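# Carry foam block from desk to counter behind shelving

## Task

Pick up the small foam block lying on the desk and set it down on the counter that stands behind the shelving. The stacked cartons have to finish where they started, and the robot must not tip over or be left leaning, or the job counts as failed.

## Robot and tools

Robot: TidyBot++, one mobile base (0.54 m long, 0.50 m wide, 0.38 m tall) on four driven casters, carrying a single seven-joint arm with a two-finger gripper. The shoulder sits 0.12 m ahead of the base centre and 0.68 m up. Links: upper arm 0.42 m, forearm 0.31 m, hand 0.31 m from wrist to the hand point. It begins folded, hand pointing down, sticking out about 0.08 m ahead of the base. A downward-pointing hand reaches at most roughly 0.94 m above the floor, and only near the base. Cameras: base_camera (pinhole, 644x364) and wrist_camera (fisheye, 644x476, looks along the hand). Something may occasionally nudge a loose object.

Frames: base frame has its origin on the floor below the base centre, x ahead, y to the left, z up, in metres. hand_pose and hand_target are reported in it: the point halfway between the finger pads, with its z axis running out along the fingers and the fingers closing along its y axis. The odometry frame is the base frame as it was at the start; base_odometry gives x, y in metres and heading in rad (left positive, -3.142 to 3.142). It counts wheel turns only, so slip looks like travel and it drifts a few cm over many moves.

move: one action per call. Keys:
- base: object, relative offsets from where the base currently is, along its own axes at the moment the command begins. translate_m (forward +, -2 to 2 m), strafe_m (left +, -2 to 2 m), rotate_rad (counter-clockwise from above +, -6.3 to 6.3 rad). Combined translate and strafe make one straight-line drive.
- joints: object of absolute angles by name: joint_1_rad (any angle; + is clockwise from above, opposite to heading), joint_2_rad shoulder -2.249 to 2.249 (0 upright, + leans forward), joint_3_rad any angle, joint_4_rad elbow -2.579 to 2.579 (0 straight; with joint_3 at 3.14, negative folds the forearm forward), joint_5_rad any angle, joint_6_rad wrist -2.099 to 2.099, joint_7_rad any angle (with hand down, + is counter-clockwise from above; 1.57 opens fingers left/right), gripper_pos 0 open to 1 closed (pad gap about 85 x (1 - gripper_pos) mm). Tolerances for done: 0.039 rad for joints 1-4, 0.095 for 5-7, 0.03 for the gripper. Unbounded joints go the short way round, so send steps under half a turn.
- target: one list of seven numbers [x, y, z, qw, qx, qy, qz], an absolute hand pose in the base frame, metres then a unit quaternion. With target, joints may only hold gripper_pos. To fix a settled error, add (wanted position minus hand_pose) to the last target's x, y, z. To hold still, resend hand_target, not hand_pose.
- speeds: caps for this action only, translate_m/strafe_m 0.05 to 0.5 m/s (give one for a combined drive), rotate_rad 0.1 to 1.57 rad/s.
- cameras: list from base_camera, wrist_camera, all; omitted means all, [] means none.
- blocking: true or omitted waits for everything to rest; false returns in about 0.5 s while motion continues. Any new move overrides only what it names.
A base drive is cut off after 14 s; no action runs beyond 15 s. An unknown key makes the call invalid; an out-of-range value is refused, and that cancels the rest of the reply's moves.

wait: seconds 0 to 10, plus cameras; returns state and images, early if motion ends. wait(0) shows an unblocked move in the line earlier move.
stop: brakes all your running motions; they read stopped and may keep pressing.
zoom_image: camera name and region [x0, y0, x1, y1] in pixels, top-left origin, at most 504 by 504.
finished_scene: scene, the current scene's number; ends it for good, the block must stay placed without the robot.

Result lines: move (done or the worst status), base_status, joint_status, hand_status (done, moving, off_target, not_followed, contact_stop, time_out, torque_fault, limit_stop_at_motor_heat), joint_positions, hand_pose, hand_target, base_odometry, base_tilt in degrees (forward/right positive), motor_effort in percent of maximum with the last action's peak in brackets, on_its_own, pictures (image order), MOTOR HOT, ARM HIT. joint command not followed or pose unreachable means a self-collision check withheld the targets. An unrequested contact_stop or time_out, or a torque fault, cancels the reply's later calls.

Cautions: the arm does not avoid furniture and keeps pushing when blocked; no check stops it hitting the base. Forward, low, close-in targets often miss or strike the base. Unreachable poses wander up to 10 s and end as time_out. The arm sags with a load; correct with the offset rule, never command a joint to its reading while holding. Driving or turning while the arm snags something about 0.6 m or higher can topple the robot; so can reaching far from folded over nearby furniture or swinging sideways while extended. Back away to right a lean. Torque limits: 104.5 N m joints 1-4, 51.3 N m joints 5-7; exceeding one freezes the arm 10 s. Long holding or straining heats motors; at 75 °C the arm sags for 30-60 s. Avoid dropping or releasing moving objects, slamming, hard pushes, crushing a resting object in the grip, and bumping the cartons. Closed fingertips reach about 20 mm past the hand point.

Each tool is called by a JSON object that holds its "op" and its "data", one argument or row to a line.

## Session

{"op": "move", "data": {

}}

Scene clock: 0.00 s.
base_odometry: x=+0.000 y=+0.000 heading=+0.000
base_tilt: forward=-0.3 right=+0.3
base_status: not commanded
joint_positions: joint_1_rad=-0.005 joint_2_rad=-0.311 joint_3_rad=+3.124 joint_4_rad=-2.511 joint_5_rad=+0.010 joint_6_rad=-0.922 joint_7_rad=+1.595 gripper_pos=+0.000
joint_status: not commanded
motor_effort: joint_1_rad=+1 joint_2_rad=-3 joint_3_rad=+1 joint_4_rad=+13 joint_5_rad=+0 joint_6_rad=+0 joint_7_rad=-1
hand_pose: x=+0.2502 y=+0.0014 z=+0.5859 quat_wxyz=(+0.007, +1.000, +0.026, +0.010) (m; base frame)
hand_target: x=+0.2499 y=+0.0014 z=+0.5858 quat_wxyz=(+0.007, +1.000, +0.026, +0.009) (m; base frame)
hand_status: not commanded
pictures: base_camera, wrist_camera

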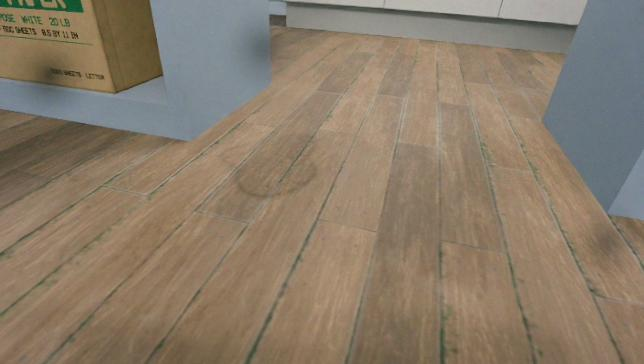

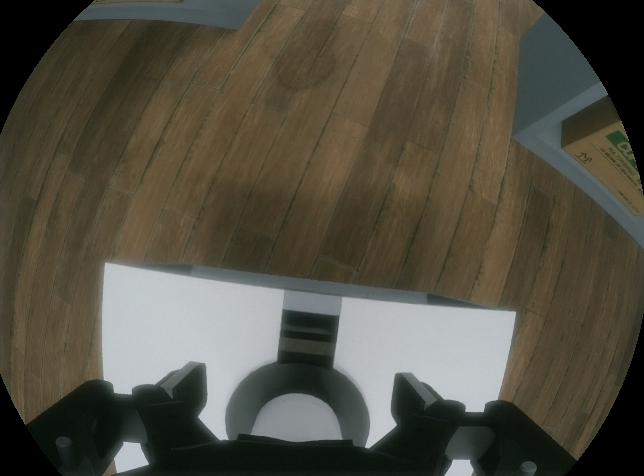

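{"op": "move", "data": {
  "joints": {"joint_6_rad": 0.5}
}}

Scene clock: 11.40 s.
move: done
base_odometry: x=+0.000 y=+0.000 heading=+0.000
base_tilt: forward=-0.3 right=+0.2
base_status: not commanded
joint_positions: joint_1_rad=-0.005 joint_2_rad=-0.311 joint_3_rad=+3.124 joint_4_rad=-2.510 joint_5_rad=+0.010 joint_6_rad=+0.466 joint_7_rad=+1.595 gripper_pos=+0.000
joint_status: all done
motor_effort: joint_1_rad=+2(2) joint_2_rad=-7(9) joint_3_rad=+1(1) joint_4_rad=+18(19) joint_5_rad=+0(1) joint_6_rad=+8(9) joint_7_rad=-1(1)
hand_pose: x=+0.5513 y=+0.0132 z=+0.8471 quat_wxyz=(+0.004, +0.762, +0.024, +0.647) (m; base frame)
hand_target: x=+0.5525 y=+0.0134 z=+0.8564 quat_wxyz=(+0.004, +0.751, +0.024, +0.659) (m; base frame)
hand_status: not commanded
pictures: base_camera, wrist_camera

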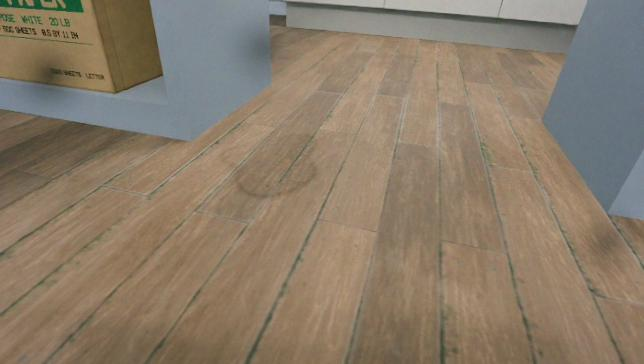

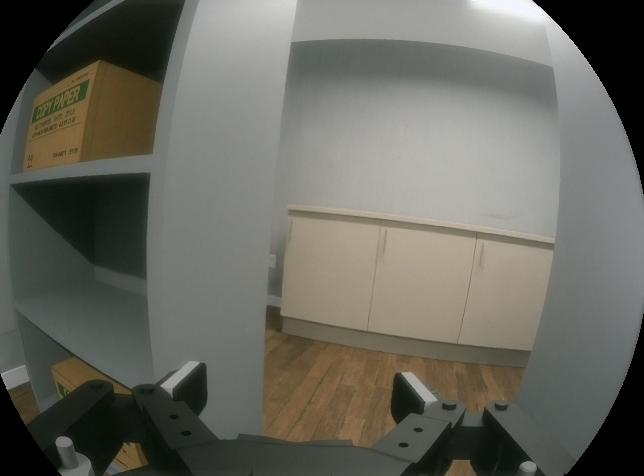

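{"op": "move", "data": {
  "joints": {"joint_1_rad": -1.0},
  "cameras": ["wrist_camera"]
}}

{"op": "move", "data": {
  "joints": {"joint_1_rad": -2.0},
  "cameras": ["wrist_camera"]
}}

{"op": "move", "data": {
  "joints": {"joint_1_rad": -3.0},
  "cameras": ["wrist_camera"]
}}

{"op": "move", "data": {
  "joints": {"joint_1_rad": -4.0},
  "cameras": ["wrist_camera"]
}}

{"op": "move", "data": {
  "joints": {"joint_1_rad": -5.0},
  "cameras": ["wrist_camera"]
}}

Scene clock: 20.70 s.
move: done
base_odometry: x=+0.000 y=+0.000 heading=+0.000
base_tilt: forward=-0.2 right=+0.3
base_status: not commanded
joint_positions: joint_1_rad=-0.977 joint_2_rad=-0.311 joint_3_rad=+3.124 joint_4_rad=-2.510 joint_5_rad=+0.010 joint_6_rad=+0.466 joint_7_rad=+1.595 gripper_pos=+0.000
joint_status: all done
motor_effort: joint_1_rad=+2(3) joint_2_rad=-8(9) joint_3_rad=+0(2) joint_4_rad=+18(19) joint_5_rad=+0(1) joint_6_rad=+9(9) joint_7_rad=-1(1)
hand_pose: x=+0.3517 y=+0.3646 z=+0.8471 quat_wxyz=(-0.299, +0.662, +0.377, +0.574) (m; base frame)
hand_target: x=+0.3438 y=+0.3709 z=+0.8564 quat_wxyz=(-0.311, +0.649, +0.380, +0.581) (m; base frame)
hand_status: not commanded
pictures: wrist_camera

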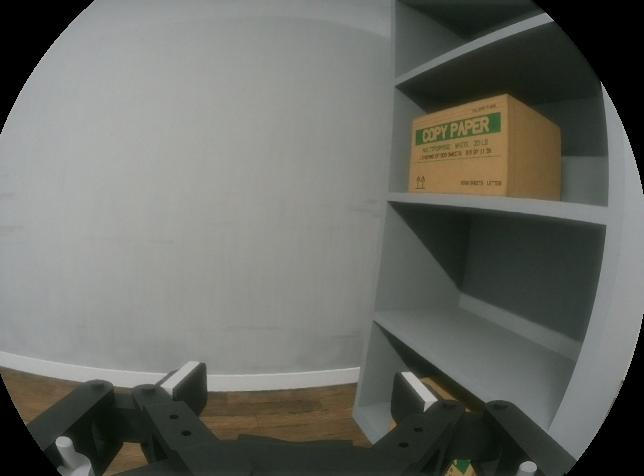

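Scene clock: 23.00 s.
move: done
base_odometry: x=+0.000 y=+0.000 heading=+0.000
base_tilt: forward=-0.3 right=+0.3
base_status: not commanded
joint_positions: joint_1_rad=-1.977 joint_2_rad=-0.311 joint_3_rad=+3.124 joint_4_rad=-2.510 joint_5_rad=+0.010 joint_6_rad=+0.466 joint_7_rad=+1.595 gripper_pos=+0.000
joint_status: all done
motor_effort: joint_1_rad=+1(3) joint_2_rad=-8(9) joint_3_rad=+1(2) joint_4_rad=+18(19) joint_5_rad=+0(1) joint_6_rad=+9(9) joint_7_rad=-1(1)
hand_pose: x=-0.0621 y=+0.3928 z=+0.8472 quat_wxyz=(-0.538, +0.400, +0.649, +0.361) (m; base frame)
hand_target: x=-0.0716 y=+0.3896 z=+0.8564 quat_wxyz=(-0.552, +0.387, +0.644, +0.361) (m; base frame)
hand_status: not commanded
pictures: wrist_camera

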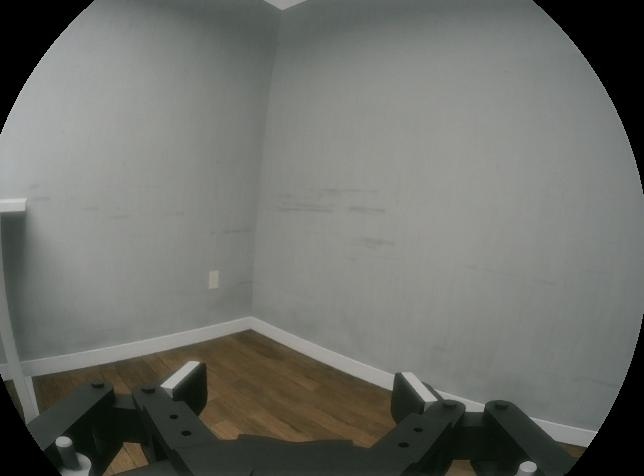

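Scene clock: 25.30 s.
move: done
base_odometry: x=+0.000 y=+0.000 heading=+0.000
base_tilt: forward=-0.2 right=+0.2
base_status: not commanded
joint_positions: joint_1_rad=-2.977 joint_2_rad=-0.311 joint_3_rad=+3.124 joint_4_rad=-2.510 joint_5_rad=+0.010 joint_6_rad=+0.466 joint_7_rad=+1.595 gripper_pos=+0.000
joint_status: all done
motor_effort: joint_1_rad=+1(3) joint_2_rad=-7(8) joint_3_rad=+1(2) joint_4_rad=+18(18) joint_5_rad=+0(1) joint_6_rad=+9(9) joint_7_rad=-1(1)
hand_pose: x=-0.3094 y=+0.0598 z=+0.8472 quat_wxyz=(-0.645, +0.040, +0.761, +0.059) (m; base frame)
hand_target: x=-0.3118 y=+0.0501 z=+0.8564 quat_wxyz=(-0.657, +0.031, +0.751, +0.052) (m; base frame)
hand_status: not commanded
pictures: wrist_camera

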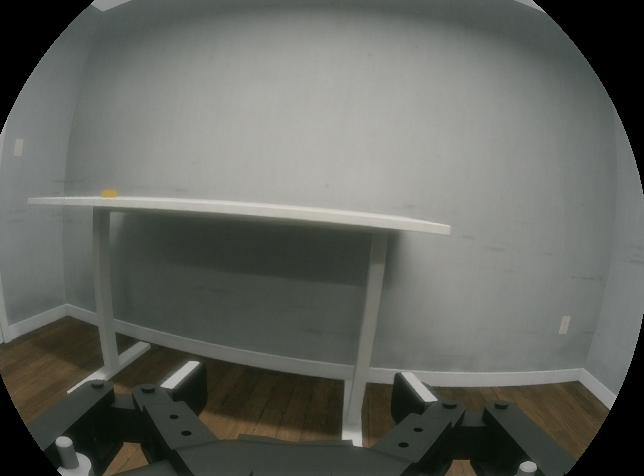

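Scene clock: 27.60 s.
move: done
base_odometry: x=+0.000 y=+0.000 heading=+0.000
base_tilt: forward=-0.3 right=+0.2
base_status: not commanded
joint_positions: joint_1_rad=-3.977 joint_2_rad=-0.311 joint_3_rad=+3.124 joint_4_rad=-2.510 joint_5_rad=+0.010 joint_6_rad=+0.466 joint_7_rad=+1.595 gripper_pos=+0.000
joint_status: all done
motor_effort: joint_1_rad=+1(3) joint_2_rad=-8(8) joint_3_rad=+1(2) joint_4_rad=+19(19) joint_5_rad=+0(1) joint_6_rad=+9(9) joint_7_rad=-1(1)
hand_pose: x=-0.1628 y=-0.3282 z=+0.8472 quat_wxyz=(-0.594, -0.330, +0.687, -0.258) (m; base frame)
hand_target: x=-0.1559 y=-0.3354 z=+0.8564 quat_wxyz=(-0.602, -0.333, +0.674, -0.269) (m; base frame)
hand_status: not commanded
pictures: wrist_camera

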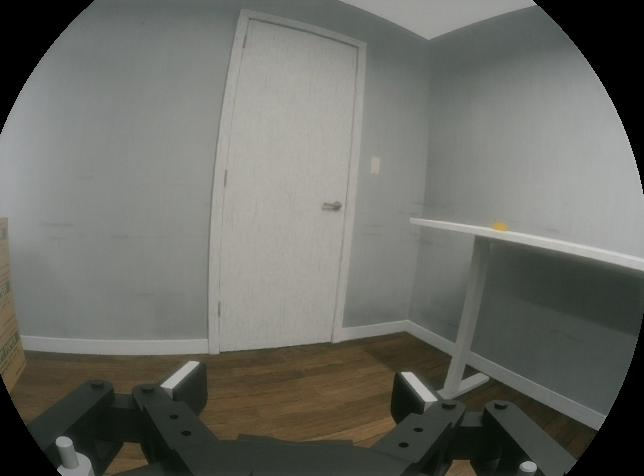

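Scene clock: 29.90 s.
move: done
base_odometry: x=+0.000 y=+0.000 heading=+0.000
base_tilt: forward=-0.3 right=+0.2
base_status: not commanded
joint_positions: joint_1_rad=-4.977 joint_2_rad=-0.311 joint_3_rad=+3.124 joint_4_rad=-2.510 joint_5_rad=+0.010 joint_6_rad=+0.466 joint_7_rad=+1.595 gripper_pos=+0.000
joint_status: all done
motor_effort: joint_1_rad=+1(3) joint_2_rad=-8(9) joint_3_rad=+0(2) joint_4_rad=+18(19) joint_5_rad=+0(1) joint_6_rad=+9(9) joint_7_rad=-1(1)
hand_pose: x=+0.2429 y=-0.4144 z=+0.8472 quat_wxyz=(-0.398, -0.619, +0.445, -0.511) (m; base frame)
hand_target: x=+0.2527 y=-0.4126 z=+0.8564 quat_wxyz=(-0.399, -0.615, +0.432, -0.525) (m; base frame)
hand_status: not commanded
pictures: wrist_camera

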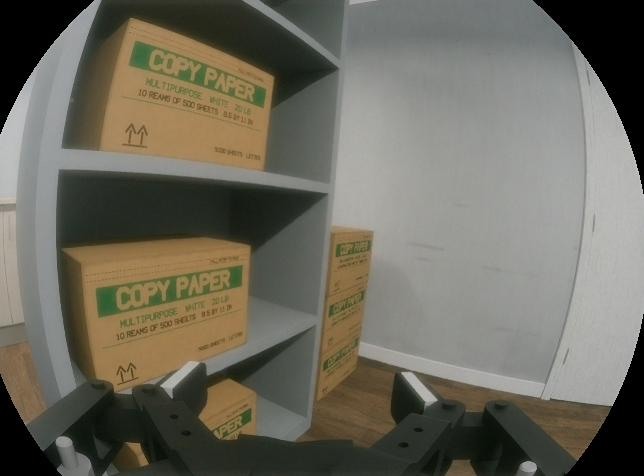

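{"op": "move", "data": {
  "joints": {"joint_1_rad": 0.0},
  "cameras": ["wrist_camera"]
}}

{"op": "zoom_image", "data": {
  "camera": "wrist_camera",
  "region": [240, 150, 600, 450]
}}

Scene clock: 153.97 s.
move: done
base_odometry: x=+0.000 y=+0.000 heading=+0.000
base_tilt: forward=-0.3 right=+0.2
base_status: not commanded
joint_positions: joint_1_rad=-6.261 joint_2_rad=-0.311 joint_3_rad=+3.124 joint_4_rad=-2.510 joint_5_rad=+0.010 joint_6_rad=+0.466 joint_7_rad=+1.595 gripper_pos=+0.000
joint_status: all done
motor_effort: joint_1_rad=+1(3) joint_2_rad=-7(8) joint_3_rad=+2(2) joint_4_rad=+18(19) joint_5_rad=+0(1) joint_6_rad=+9(9) joint_7_rad=-1(1)
hand_pose: x=+0.5516 y=+0.0012 z=+0.8472 quat_wxyz=(-0.013, -0.762, -0.014, -0.647) (m; base frame)
hand_target: x=+0.5526 y=+0.0112 z=+0.8564 quat_wxyz=(-0.006, -0.751, -0.022, -0.659) (m; base frame)
hand_status: not commanded
pictures: wrist_camera

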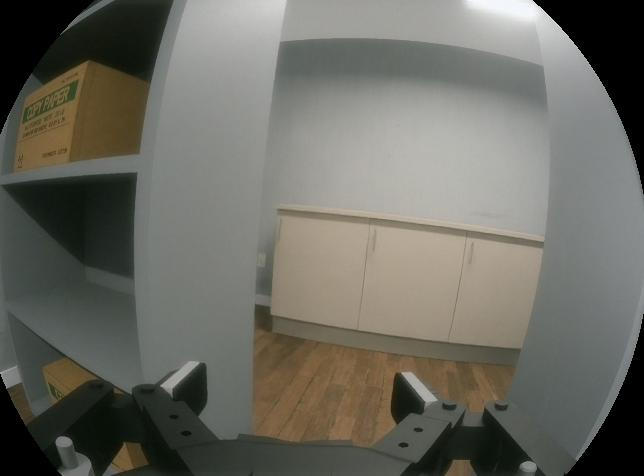

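Scaled by 1.400.

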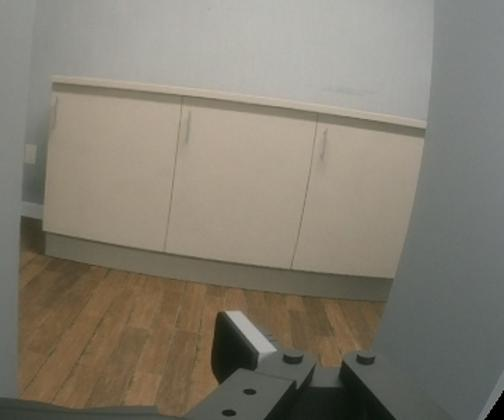

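{"op": "move", "data": {
  "base": {"rotate_rad": 3.02},
  "cameras": ["base_camera", "wrist_camera"]
}}

Scene clock: 163.73 s.
move: done
base_odometry: x=+0.000 y=+0.000 heading=+3.019
base_tilt: forward=-0.3 right=+0.3
base_status: done
joint_positions: joint_1_rad=-6.265 joint_2_rad=-0.311 joint_3_rad=+3.124 joint_4_rad=-2.510 joint_5_rad=+0.010 joint_6_rad=+0.466 joint_7_rad=+1.595 gripper_pos=+0.000
joint_status: not commanded
motor_effort: joint_1_rad=+1(3) joint_2_rad=-7(9) joint_3_rad=+1(2) joint_4_rad=+18(19) joint_5_rad=+0(1) joint_6_rad=+9(9) joint_7_rad=-1(1)
hand_pose: x=+0.5516 y=+0.0033 z=+0.8473 quat_wxyz=(-0.011, -0.762, -0.015, -0.647) (m; base frame)
hand_target: x=+0.5526 y=+0.0112 z=+0.8564 quat_wxyz=(-0.006, -0.751, -0.022, -0.659) (m; base frame)
hand_status: not commanded
pictures: base_camera, wrist_camera

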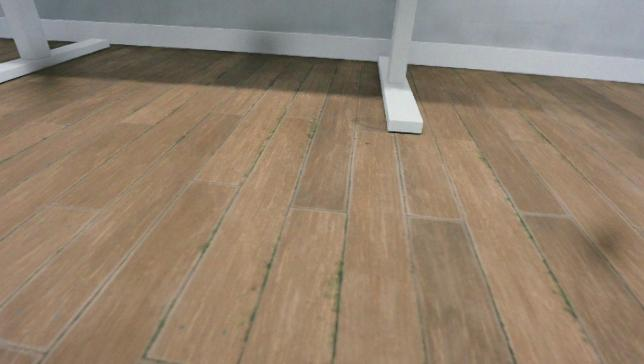

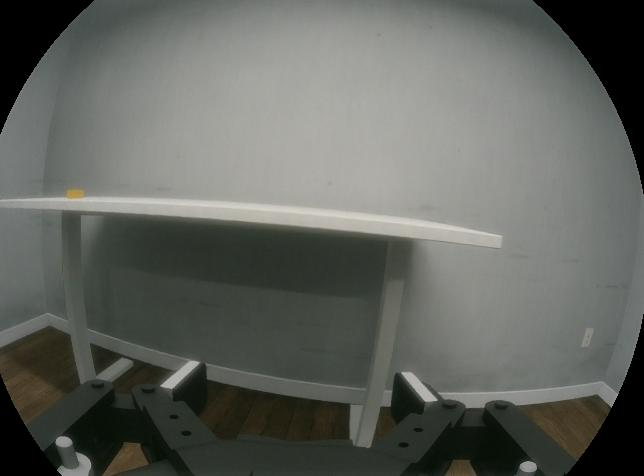

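{"op": "zoom_image", "data": {
  "camera": "wrist_camera",
  "region": [0, 150, 252, 300]
}}

{"op": "zoom_image", "data": {
  "camera": "wrist_camera",
  "region": [252, 150, 540, 300]
}}

Scaled by 2.000.

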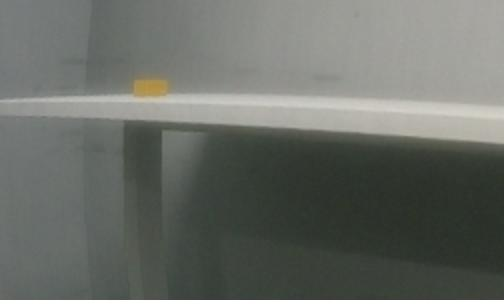

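Scaled by 1.750.

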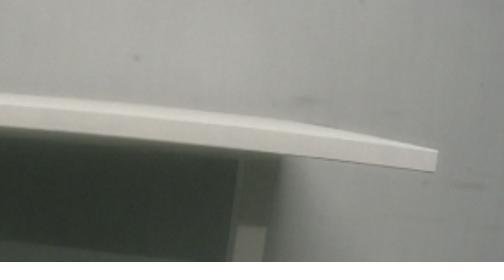

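{"op": "move", "data": {
  "base": {"translate_m": 0.3, "strafe_m": 0.8},
  "joints": {"joint_2_rad": 0.0, "joint_4_rad": -1.2, "joint_6_rad": -0.9}
}}

Scene clock: 264.03 s.
move: done
base_odometry: x=-0.395 y=-0.758 heading=+3.020
base_tilt: forward=-0.3 right=+0.2
base_status: done
joint_positions: joint_1_rad=-6.269 joint_2_rad=-0.011 joint_3_rad=+3.123 joint_4_rad=-1.215 joint_5_rad=+0.010 joint_6_rad=-0.849 joint_7_rad=+1.595 gripper_pos=+0.000
joint_status: all done
motor_effort: joint_1_rad=+2(3) joint_2_rad=-20(22) joint_3_rad=+0(2) joint_4_rad=+20(22) joint_5_rad=+0(1) joint_6_rad=+8(10) joint_7_rad=-1(1)
hand_pose: x=+0.6835 y=+0.0014 z=+1.0711 quat_wxyz=(-0.010, -0.855, -0.013, -0.518) (m; base frame)
hand_target: x=+0.6804 y=+0.0091 z=+1.0593 quat_wxyz=(-0.006, -0.867, -0.019, -0.498) (m; base frame)
hand_status: not commanded
pictures: base_camera, wrist_camera

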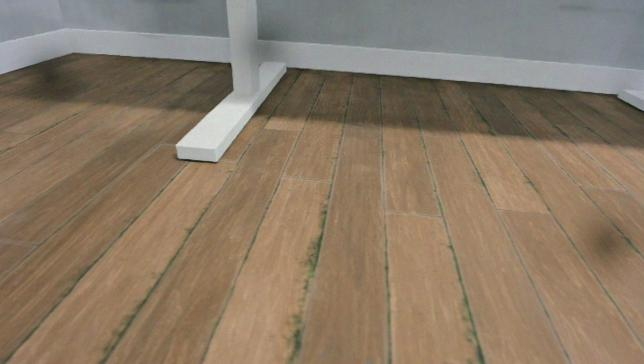

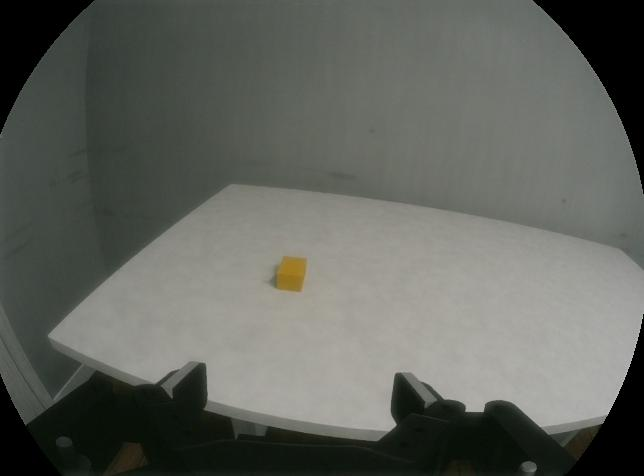

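{"op": "zoom_image", "data": {
  "camera": "wrist_camera",
  "region": [240, 220, 366, 346]
}}

Scaled by 4.000.

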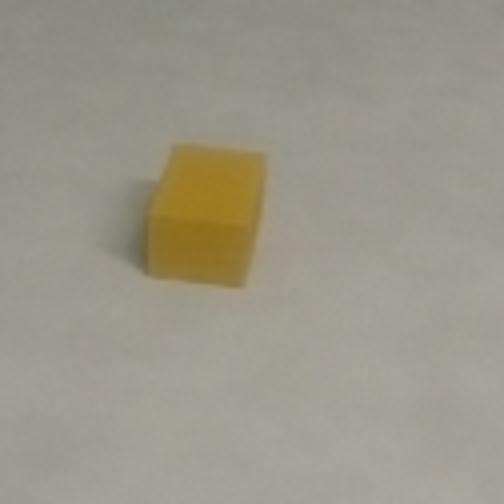

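{"op": "move", "data": {
  "base": {"translate_m": 0.46, "strafe_m": 0.035},
  "speeds": {"translate_m": 0.25}
}}

Scene clock: 338.83 s.
move: done
base_odometry: x=-0.856 y=-0.737 heading=+3.020
base_tilt: forward=-0.3 right=+0.3
base_status: done
joint_positions: joint_1_rad=-6.269 joint_2_rad=-0.001 joint_3_rad=+3.123 joint_4_rad=-1.213 joint_5_rad=+0.010 joint_6_rad=-0.852 joint_7_rad=+1.595 gripper_pos=+0.000
joint_status: not commanded
motor_effort: joint_1_rad=+2(2) joint_2_rad=-21(24) joint_3_rad=+0(1) joint_4_rad=+20(21) joint_5_rad=+0(1) joint_6_rad=+8(9) joint_7_rad=-1(1)
hand_pose: x=+0.6870 y=+0.0014 z=+1.0653 quat_wxyz=(-0.010, -0.858, -0.013, -0.513) (m; base frame)
hand_target: x=+0.6804 y=+0.0091 z=+1.0593 quat_wxyz=(-0.006, -0.867, -0.019, -0.498) (m; base frame)
hand_status: not commanded
pictures: base_camera, wrist_camera

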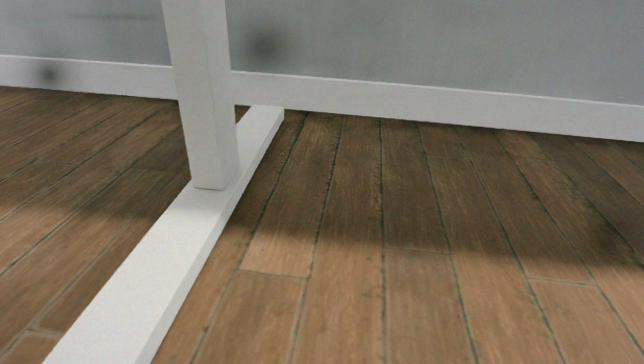

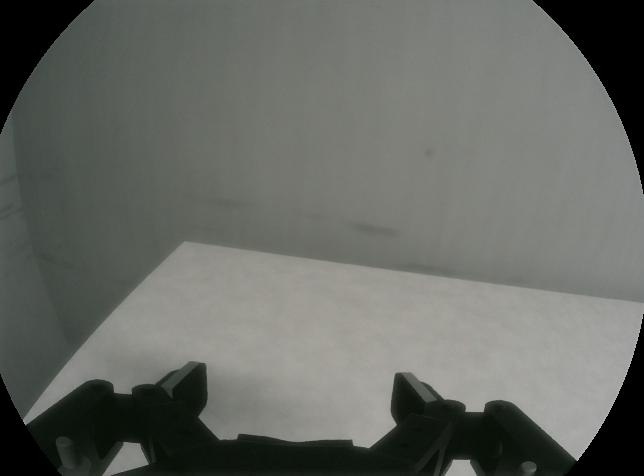

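{"op": "move", "data": {
  "joints": {"joint_1_rad": 0.0, "joint_2_rad": 0.139, "joint_4_rad": -0.917, "joint_6_rad": -1.6}
}}

Scene clock: 390.17 s.
move: done
base_odometry: x=-0.856 y=-0.737 heading=+3.020
base_tilt: forward=-0.3 right=+0.2
base_status: not commanded
joint_positions: joint_1_rad=-6.269 joint_2_rad=+0.128 joint_3_rad=+3.123 joint_4_rad=-0.933 joint_5_rad=+0.010 joint_6_rad=-1.551 joint_7_rad=+1.595 gripper_pos=+0.000
joint_status: all done
motor_effort: joint_1_rad=+1(2) joint_2_rad=-22(24) joint_3_rad=+0(1) joint_4_rad=+17(21) joint_5_rad=+0(1) joint_6_rad=+5(9) joint_7_rad=-1(1)
hand_pose: x=+0.6044 y=-0.0005 z=+0.9840 quat_wxyz=(-0.006, -0.965, -0.012, -0.262) (m; base frame)
hand_target: x=+0.5959 y=+0.0061 z=+0.9780 quat_wxyz=(-0.004, -0.970, -0.019, -0.240) (m; base frame)
hand_status: not commanded
pictures: base_camera, wrist_camera

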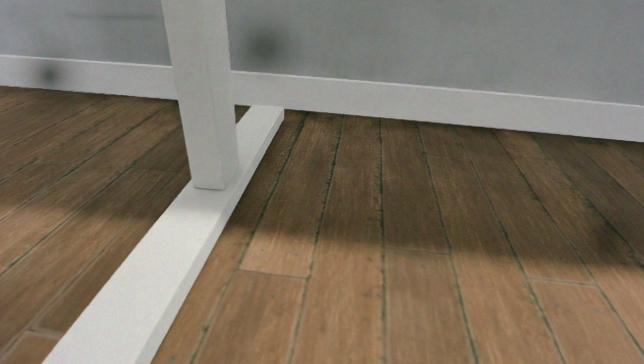

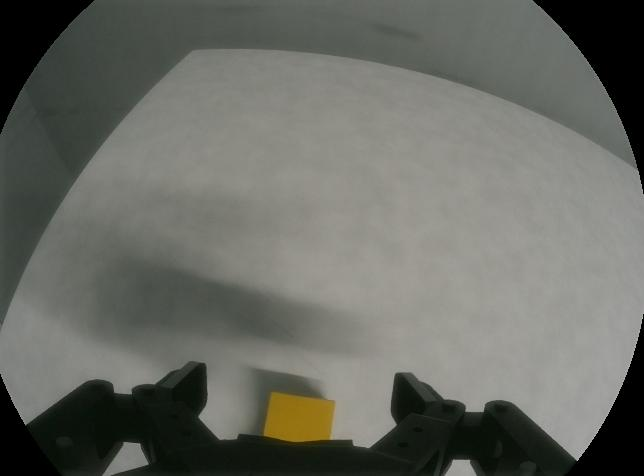

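{"op": "move", "data": {
  "joints": {"joint_2_rad": 0.063, "joint_4_rad": -1.145, "joint_6_rad": -1.455}
}}

{"op": "zoom_image", "data": {
  "camera": "wrist_camera",
  "region": [150, 300, 450, 476]
}}

Scene clock: 446.97 s.
move: done
base_odometry: x=-0.856 y=-0.737 heading=+3.020
base_tilt: forward=-0.3 right=+0.3
base_status: not commanded
joint_positions: joint_1_rad=-6.269 joint_2_rad=+0.072 joint_3_rad=+3.123 joint_4_rad=-1.126 joint_5_rad=+0.010 joint_6_rad=-1.494 joint_7_rad=+1.595 gripper_pos=+0.000
joint_status: all done
motor_effort: joint_1_rad=+1(2) joint_2_rad=-21(23) joint_3_rad=+0(1) joint_4_rad=+17(18) joint_5_rad=+0(1) joint_6_rad=+4(5) joint_7_rad=-1(1)
hand_pose: x=+0.5772 y=-0.0002 z=+0.9357 quat_wxyz=(-0.006, -0.975, -0.013, -0.223) (m; base frame)
hand_target: x=+0.5825 y=+0.0064 z=+0.9370 quat_wxyz=(-0.005, -0.971, -0.020, -0.237) (m; base frame)
hand_status: not commanded
pictures: base_camera, wrist_camera

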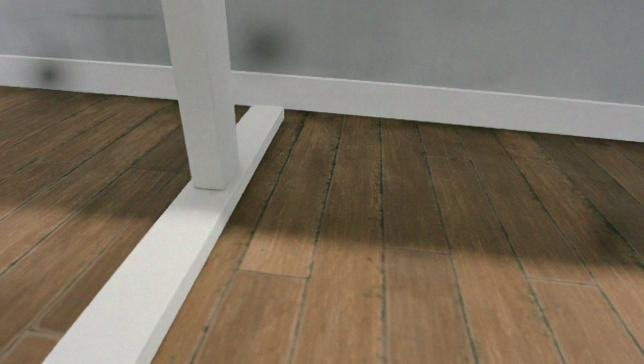

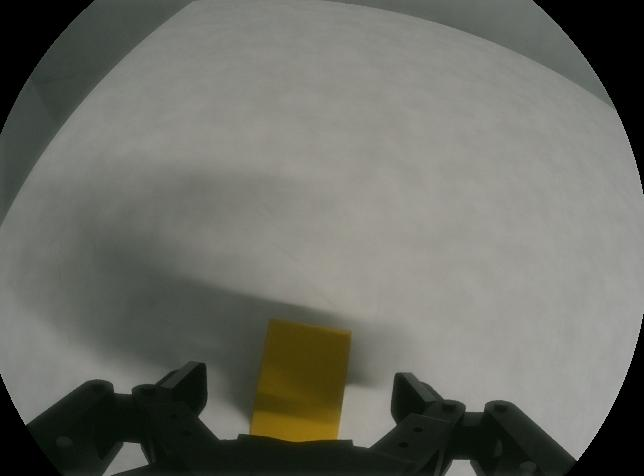

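Scaled by 1.680.

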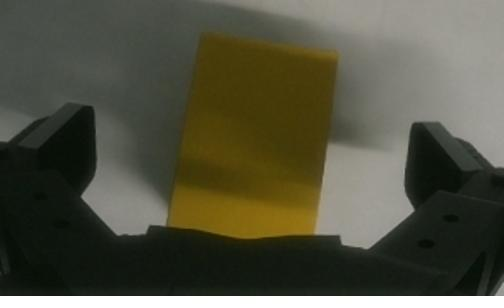

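{"op": "move", "data": {
  "joints": {"joint_2_rad": 0.045, "joint_4_rad": -1.208, "joint_6_rad": -1.362},
  "cameras": ["wrist_camera"]
}}

{"op": "zoom_image", "data": {
  "camera": "wrist_camera",
  "region": [150, 300, 450, 476]
}}

Scene clock: 487.67 s.
move: done
base_odometry: x=-0.856 y=-0.737 heading=+3.020
base_tilt: forward=-0.3 right=+0.2
base_status: not commanded
joint_positions: joint_1_rad=-6.269 joint_2_rad=+0.053 joint_3_rad=+3.123 joint_4_rad=-1.190 joint_5_rad=+0.010 joint_6_rad=-1.400 joint_7_rad=+1.595 gripper_pos=+0.000
joint_status: all done
motor_effort: joint_1_rad=+1(2) joint_2_rad=-21(22) joint_3_rad=+1(1) joint_4_rad=+18(19) joint_5_rad=+0(1) joint_6_rad=+5(5) joint_7_rad=-1(1)
hand_pose: x=+0.5875 y=+0.0000 z=+0.9299 quat_wxyz=(-0.007, -0.969, -0.013, -0.247) (m; base frame)
hand_target: x=+0.5928 y=+0.0068 z=+0.9313 quat_wxyz=(-0.005, -0.965, -0.020, -0.260) (m; base frame)
hand_status: not commanded
pictures: wrist_camera

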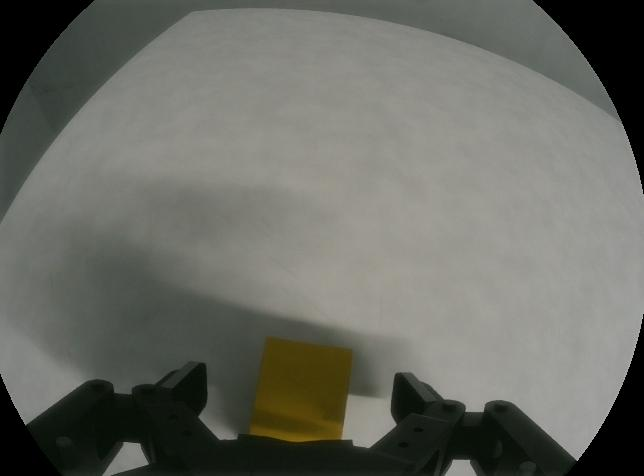

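Scaled by 1.680.

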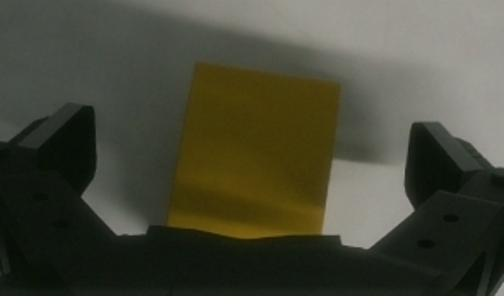

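{"op": "move", "data": {
  "joints": {"joint_2_rad": 0.022, "joint_4_rad": -1.242, "joint_6_rad": -1.362},
  "cameras": ["wrist_camera"]
}}

{"op": "zoom_image", "data": {
  "camera": "wrist_camera",
  "region": [150, 300, 450, 476]
}}

Scene clock: 514.47 s.
move: done
base_odometry: x=-0.856 y=-0.737 heading=+3.020
base_tilt: forward=-0.4 right=+0.3
base_status: not commanded
joint_positions: joint_1_rad=-6.269 joint_2_rad=+0.029 joint_3_rad=+3.123 joint_4_rad=-1.226 joint_5_rad=+0.010 joint_6_rad=-1.398 joint_7_rad=+1.595 gripper_pos=+0.000
joint_status: all done
motor_effort: joint_1_rad=+1(2) joint_2_rad=-20(22) joint_3_rad=+1(1) joint_4_rad=+18(19) joint_5_rad=+0(1) joint_6_rad=+4(6) joint_7_rad=-1(1)
hand_pose: x=+0.5757 y=+0.0001 z=+0.9251 quat_wxyz=(-0.007, -0.970, -0.013, -0.242) (m; base frame)
hand_target: x=+0.5812 y=+0.0067 z=+0.9266 quat_wxyz=(-0.005, -0.967, -0.020, -0.255) (m; base frame)
hand_status: not commanded
pictures: wrist_camera

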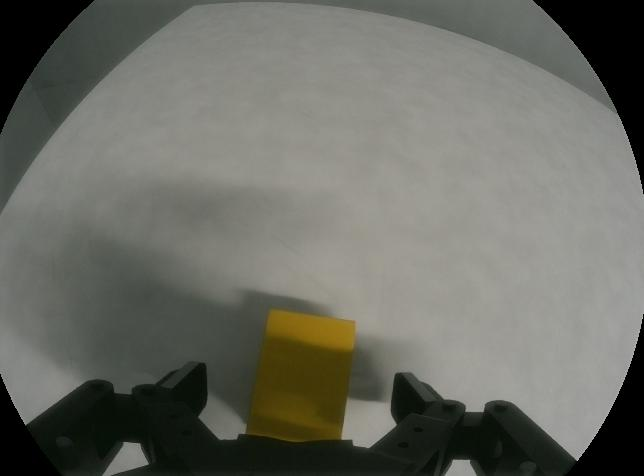

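Scaled by 1.680.

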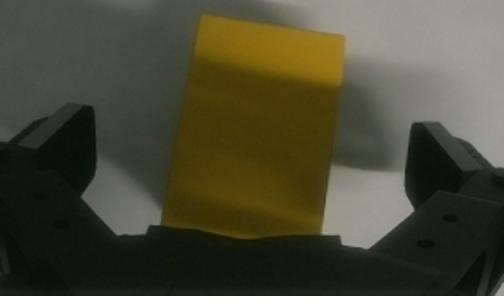

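{"op": "move", "data": {
  "joints": {"gripper_pos": 0.55},
  "cameras": ["wrist_camera"]
}}

{"op": "zoom_image", "data": {
  "camera": "wrist_camera",
  "region": [150, 300, 450, 476]
}}

Scene clock: 524.80 s.
move: done
base_odometry: x=-0.856 y=-0.737 heading=+3.020
base_tilt: forward=-0.3 right=+0.3
base_status: not commanded
joint_positions: joint_1_rad=-6.269 joint_2_rad=+0.025 joint_3_rad=+3.123 joint_4_rad=-1.227 joint_5_rad=+0.010 joint_6_rad=-1.397 joint_7_rad=+1.595 gripper_pos=+0.550
joint_status: all done
motor_effort: joint_1_rad=+1(3) joint_2_rad=-19(20) joint_3_rad=+1(1) joint_4_rad=+18(18) joint_5_rad=+0(1) joint_6_rad=+4(5) joint_7_rad=-1(1)
hand_pose: x=+0.5753 y=+0.0002 z=+0.9268 quat_wxyz=(-0.007, -0.970, -0.013, -0.244) (m; base frame)
hand_target: x=+0.5812 y=+0.0067 z=+0.9266 quat_wxyz=(-0.005, -0.967, -0.020, -0.255) (m; base frame)
hand_status: not commanded
pictures: wrist_camera

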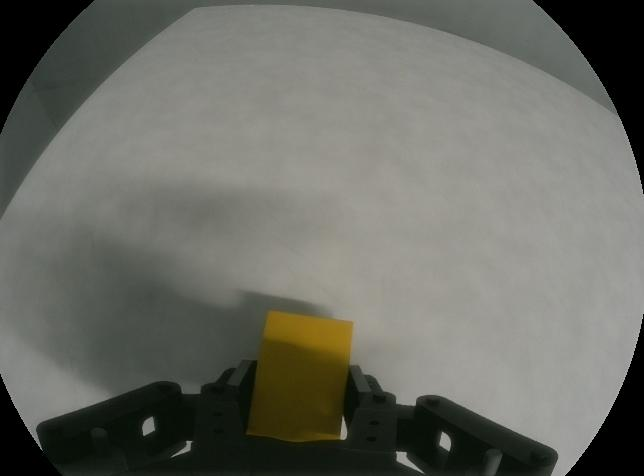

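Scaled by 1.680.

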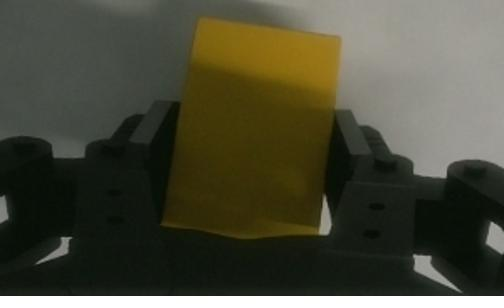

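{"op": "move", "data": {
  "joints": {"gripper_pos": 0.65},
  "cameras": ["wrist_camera"]
}}

{"op": "zoom_image", "data": {
  "camera": "wrist_camera",
  "region": [150, 300, 450, 476]
}}

Scene clock: 528.70 s.
move: done
base_odometry: x=-0.856 y=-0.737 heading=+3.020
base_tilt: forward=-0.3 right=+0.2
base_status: not commanded
joint_positions: joint_1_rad=-6.269 joint_2_rad=+0.023 joint_3_rad=+3.123 joint_4_rad=-1.227 joint_5_rad=+0.010 joint_6_rad=-1.396 joint_7_rad=+1.595 gripper_pos=+0.635
joint_status: all done
motor_effort: joint_1_rad=+1(2) joint_2_rad=-19(20) joint_3_rad=+0(1) joint_4_rad=+18(18) joint_5_rad=+1(1) joint_6_rad=+5(5) joint_7_rad=-1(1)
hand_pose: x=+0.5748 y=+0.0002 z=+0.9279 quat_wxyz=(-0.007, -0.969, -0.013, -0.245) (m; base frame)
hand_target: x=+0.5812 y=+0.0067 z=+0.9266 quat_wxyz=(-0.005, -0.967, -0.020, -0.255) (m; base frame)
hand_status: not commanded
pictures: wrist_camera

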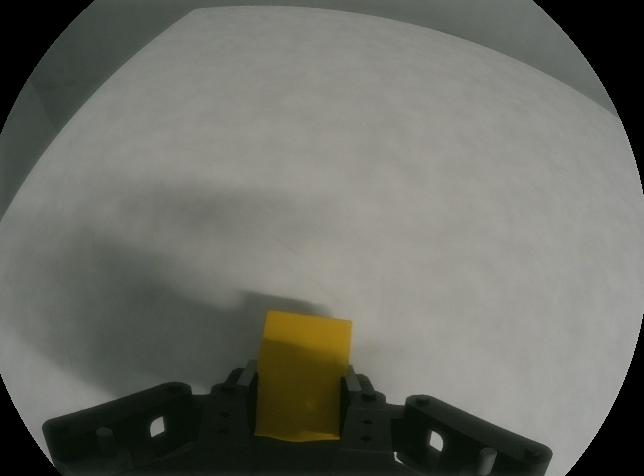

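Scaled by 1.680.

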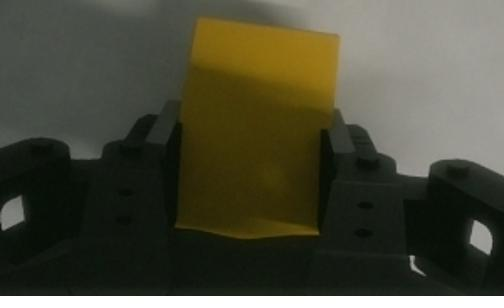

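{"op": "move", "data": {
  "joints": {"gripper_pos": 0.7},
  "cameras": []
}}

{"op": "move", "data": {
  "joints": {"joint_2_rad": 0.0, "joint_4_rad": -1.13, "joint_6_rad": -1.40},
  "cameras": ["wrist_camera"]
}}

Scene clock: 537.90 s.
move: off_target
base_odometry: x=-0.856 y=-0.737 heading=+3.020
base_tilt: forward=-0.3 right=+0.2
base_status: not commanded
joint_positions: joint_1_rad=-6.269 joint_2_rad=+0.022 joint_3_rad=+3.123 joint_4_rad=-1.227 joint_5_rad=+0.010 joint_6_rad=-1.396 joint_7_rad=+1.595 gripper_pos=+0.658
joint_status: gripper_pos off_target (ended at +0.658, target +0.700)
motor_effort: joint_1_rad=+2(2) joint_2_rad=-20(20) joint_3_rad=+1(1) joint_4_rad=+18(18) joint_5_rad=+1(1) joint_6_rad=+5(5) joint_7_rad=-1(1)
hand_pose: x=+0.5746 y=+0.0002 z=+0.9282 quat_wxyz=(-0.007, -0.969, -0.013, -0.246) (m; base frame)
hand_target: x=+0.5812 y=+0.0067 z=+0.9266 quat_wxyz=(-0.005, -0.967, -0.020, -0.255) (m; base frame)
hand_status: not commanded
pictures: none
No camera images: "cameras" was empty.

Scene clock: 538.93 s.
move: done
base_odometry: x=-0.856 y=-0.737 heading=+3.020
base_tilt: forward=-0.4 right=+0.2
base_status: not commanded
joint_positions: joint_1_rad=-6.269 joint_2_rad=+0.001 joint_3_rad=+3.123 joint_4_rad=-1.139 joint_5_rad=+0.010 joint_6_rad=-1.396 joint_7_rad=+1.595 gripper_pos=+0.658
joint_status: all done
motor_effort: joint_1_rad=+1(2) joint_2_rad=-19(21) joint_3_rad=+1(1) joint_4_rad=+18(19) joint_5_rad=+0(1) joint_6_rad=+5(6) joint_7_rad=-1(1)
hand_pose: x=+0.5819 y=+0.0003 z=+0.9776 quat_wxyz=(-0.008, -0.955, -0.013, -0.298) (m; base frame)
hand_target: x=+0.5818 y=+0.0068 z=+0.9818 quat_wxyz=(-0.006, -0.953, -0.020, -0.301) (m; base frame)
hand_status: not commanded
pictures: wrist_camera

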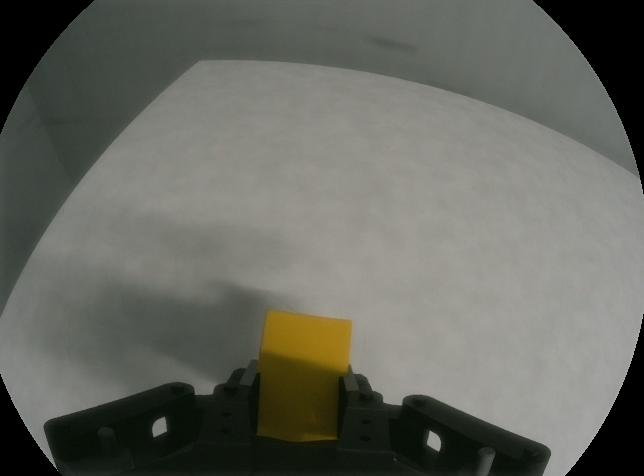

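{"op": "move", "data": {
  "base": {"translate_m": -0.35},
  "speeds": {"translate_m": 0.25},
  "cameras": ["wrist_camera"]
}}

{"op": "move", "data": {
  "joints": {"joint_2_rad": -0.311, "joint_4_rad": -2.511, "joint_6_rad": -0.922},
  "cameras": ["wrist_camera"]
}}

Scene clock: 554.90 s.
move: done
base_odometry: x=-0.509 y=-0.779 heading=+3.020
base_tilt: forward=-0.3 right=+0.3
base_status: done
joint_positions: joint_1_rad=-6.269 joint_2_rad=-0.005 joint_3_rad=+3.123 joint_4_rad=-1.139 joint_5_rad=+0.010 joint_6_rad=-1.396 joint_7_rad=+1.595 gripper_pos=+0.658
joint_status: not commanded
motor_effort: joint_1_rad=+1(3) joint_2_rad=-18(22) joint_3_rad=+0(2) joint_4_rad=+18(19) joint_5_rad=+0(1) joint_6_rad=+5(6) joint_7_rad=-1(1)
hand_pose: x=+0.5801 y=+0.0004 z=+0.9804 quat_wxyz=(-0.008, -0.954, -0.013, -0.301) (m; base frame)
hand_target: x=+0.5818 y=+0.0068 z=+0.9818 quat_wxyz=(-0.006, -0.953, -0.020, -0.301) (m; base frame)
hand_status: not commanded
pictures: wrist_camera

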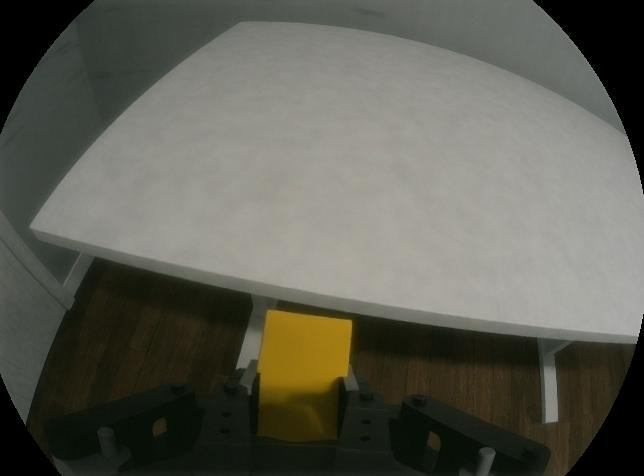

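Scene clock: 557.53 s.
move: done
base_odometry: x=-0.509 y=-0.779 heading=+3.020
base_tilt: forward=-0.3 right=+0.3
base_status: not commanded
joint_positions: joint_1_rad=-6.269 joint_2_rad=-0.301 joint_3_rad=+3.123 joint_4_rad=-2.493 joint_5_rad=+0.010 joint_6_rad=-0.966 joint_7_rad=+1.595 gripper_pos=+0.658
joint_status: all done
motor_effort: joint_1_rad=+1(2) joint_2_rad=-3(19) joint_3_rad=+0(1) joint_4_rad=+13(19) joint_5_rad=+0(1) joint_6_rad=+0(6) joint_7_rad=-1(1)
hand_pose: x=+0.2448 y=-0.0012 z=+0.5895 quat_wxyz=(-0.007, -1.000, -0.017, +0.008) (m; base frame)
hand_target: x=+0.2503 y=+0.0007 z=+0.5861 quat_wxyz=(-0.007, -1.000, -0.024, -0.010) (m; base frame)
hand_status: not commanded
pictures: wrist_camera

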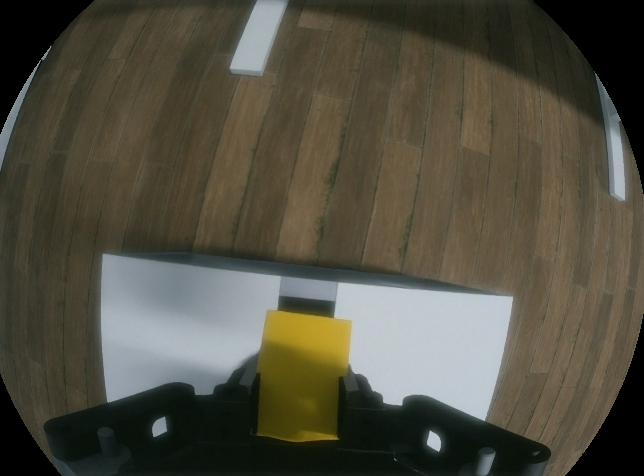

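{"op": "move", "data": {
  "base": {"rotate_rad": 2.988},
  "cameras": ["base_camera", "wrist_camera"]
}}

{"op": "move", "data": {
  "base": {"translate_m": 0.271, "strafe_m": 0.987},
  "cameras": ["base_camera", "wrist_camera"]
}}

Scene clock: 587.43 s.
move: done
base_odometry: x=-0.509 y=-0.779 heading=-0.276
base_tilt: forward=-0.3 right=+0.3
base_status: done
joint_positions: joint_1_rad=-6.269 joint_2_rad=-0.301 joint_3_rad=+3.123 joint_4_rad=-2.493 joint_5_rad=+0.010 joint_6_rad=-0.962 joint_7_rad=+1.595 gripper_pos=+0.658
joint_status: not commanded
motor_effort: joint_1_rad=+2(3) joint_2_rad=-3(4) joint_3_rad=+1(2) joint_4_rad=+13(13) joint_5_rad=+0(1) joint_6_rad=+0(1) joint_7_rad=-1(1)
hand_pose: x=+0.2462 y=-0.0012 z=+0.5895 quat_wxyz=(-0.007, -1.000, -0.017, +0.006) (m; base frame)
hand_target: x=+0.2503 y=+0.0007 z=+0.5861 quat_wxyz=(-0.007, -1.000, -0.024, -0.010) (m; base frame)
hand_status: not commanded
pictures: base_camera, wrist_camera

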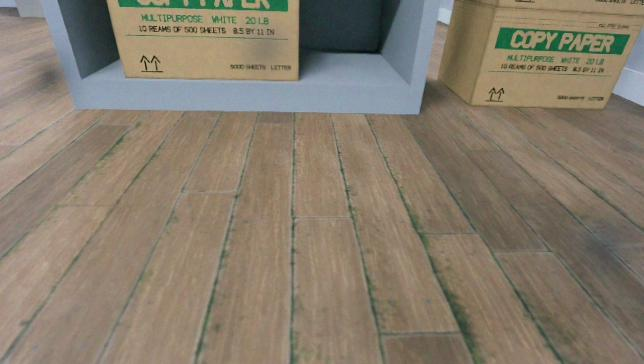

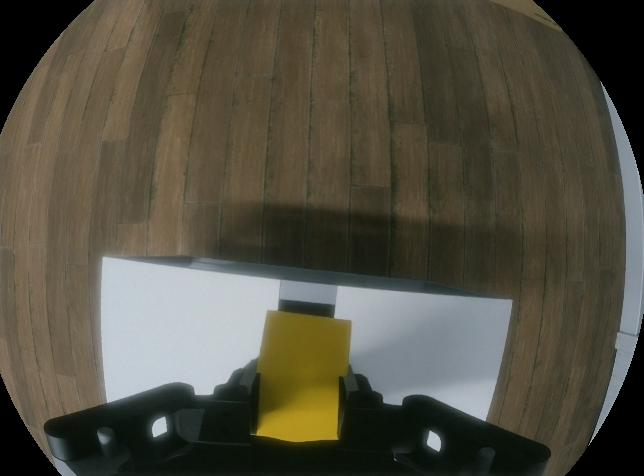

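Scene clock: 590.57 s.
move: done
base_odometry: x=+0.021 y=+0.097 heading=-0.275
base_tilt: forward=-0.3 right=+0.2
base_status: done
joint_positions: joint_1_rad=-6.269 joint_2_rad=-0.302 joint_3_rad=+3.123 joint_4_rad=-2.493 joint_5_rad=+0.010 joint_6_rad=-0.961 joint_7_rad=+1.595 gripper_pos=+0.658
joint_status: not commanded
motor_effort: joint_1_rad=+1(2) joint_2_rad=-3(4) joint_3_rad=+1(2) joint_4_rad=+13(14) joint_5_rad=+0(2) joint_6_rad=+0(1) joint_7_rad=-1(1)
hand_pose: x=+0.2461 y=-0.0012 z=+0.5895 quat_wxyz=(-0.007, -1.000, -0.017, +0.006) (m; base frame)
hand_target: x=+0.2503 y=+0.0007 z=+0.5861 quat_wxyz=(-0.007, -1.000, -0.024, -0.010) (m; base frame)
hand_status: not commanded
pictures: base_camera, wrist_camera

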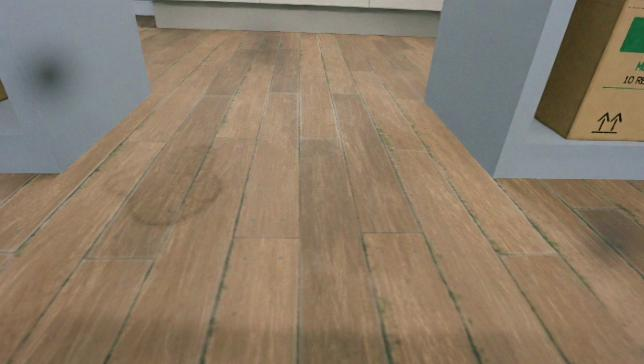

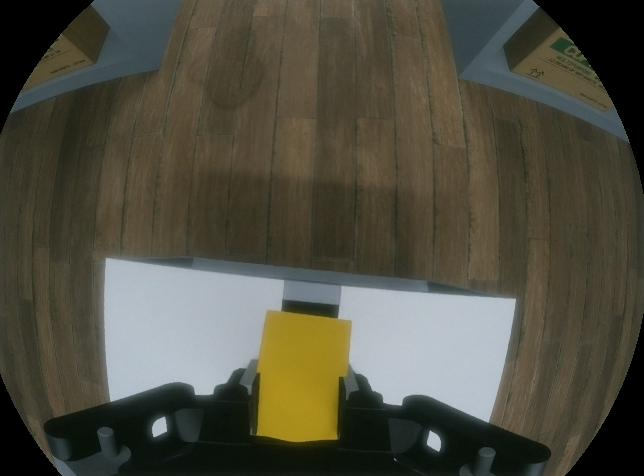

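{"op": "move", "data": {
  "base": {"rotate_rad": 0.052, "strafe_m": 0.02},
  "cameras": ["base_camera", "wrist_camera"]
}}

Scene clock: 676.67 s.
move: done
base_odometry: x=+0.026 y=+0.116 heading=-0.223
base_tilt: forward=-0.3 right=+0.2
base_status: done
joint_positions: joint_1_rad=-6.270 joint_2_rad=-0.302 joint_3_rad=+3.122 joint_4_rad=-2.493 joint_5_rad=+0.009 joint_6_rad=-0.961 joint_7_rad=+1.595 gripper_pos=+0.658
joint_status: not commanded
motor_effort: joint_1_rad=+1(2) joint_2_rad=-3(4) joint_3_rad=+1(2) joint_4_rad=+14(14) joint_5_rad=+0(2) joint_6_rad=+0(0) joint_7_rad=-1(1)
hand_pose: x=+0.2461 y=-0.0009 z=+0.5895 quat_wxyz=(-0.007, -1.000, -0.017, +0.005) (m; base frame)
hand_target: x=+0.2503 y=+0.0007 z=+0.5861 quat_wxyz=(-0.007, -1.000, -0.024, -0.010) (m; base frame)
hand_status: not commanded
pictures: base_camera, wrist_camera

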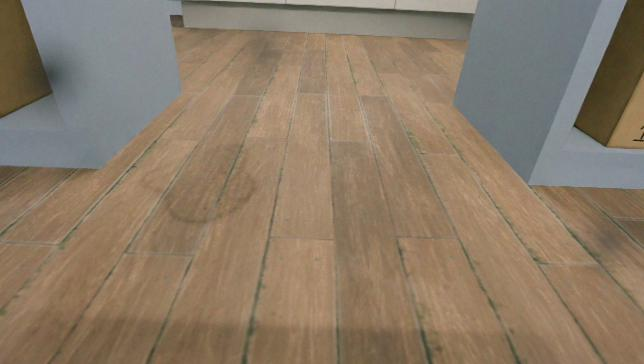

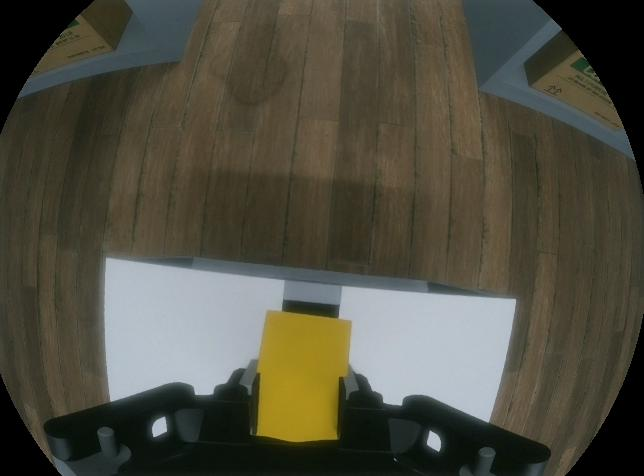

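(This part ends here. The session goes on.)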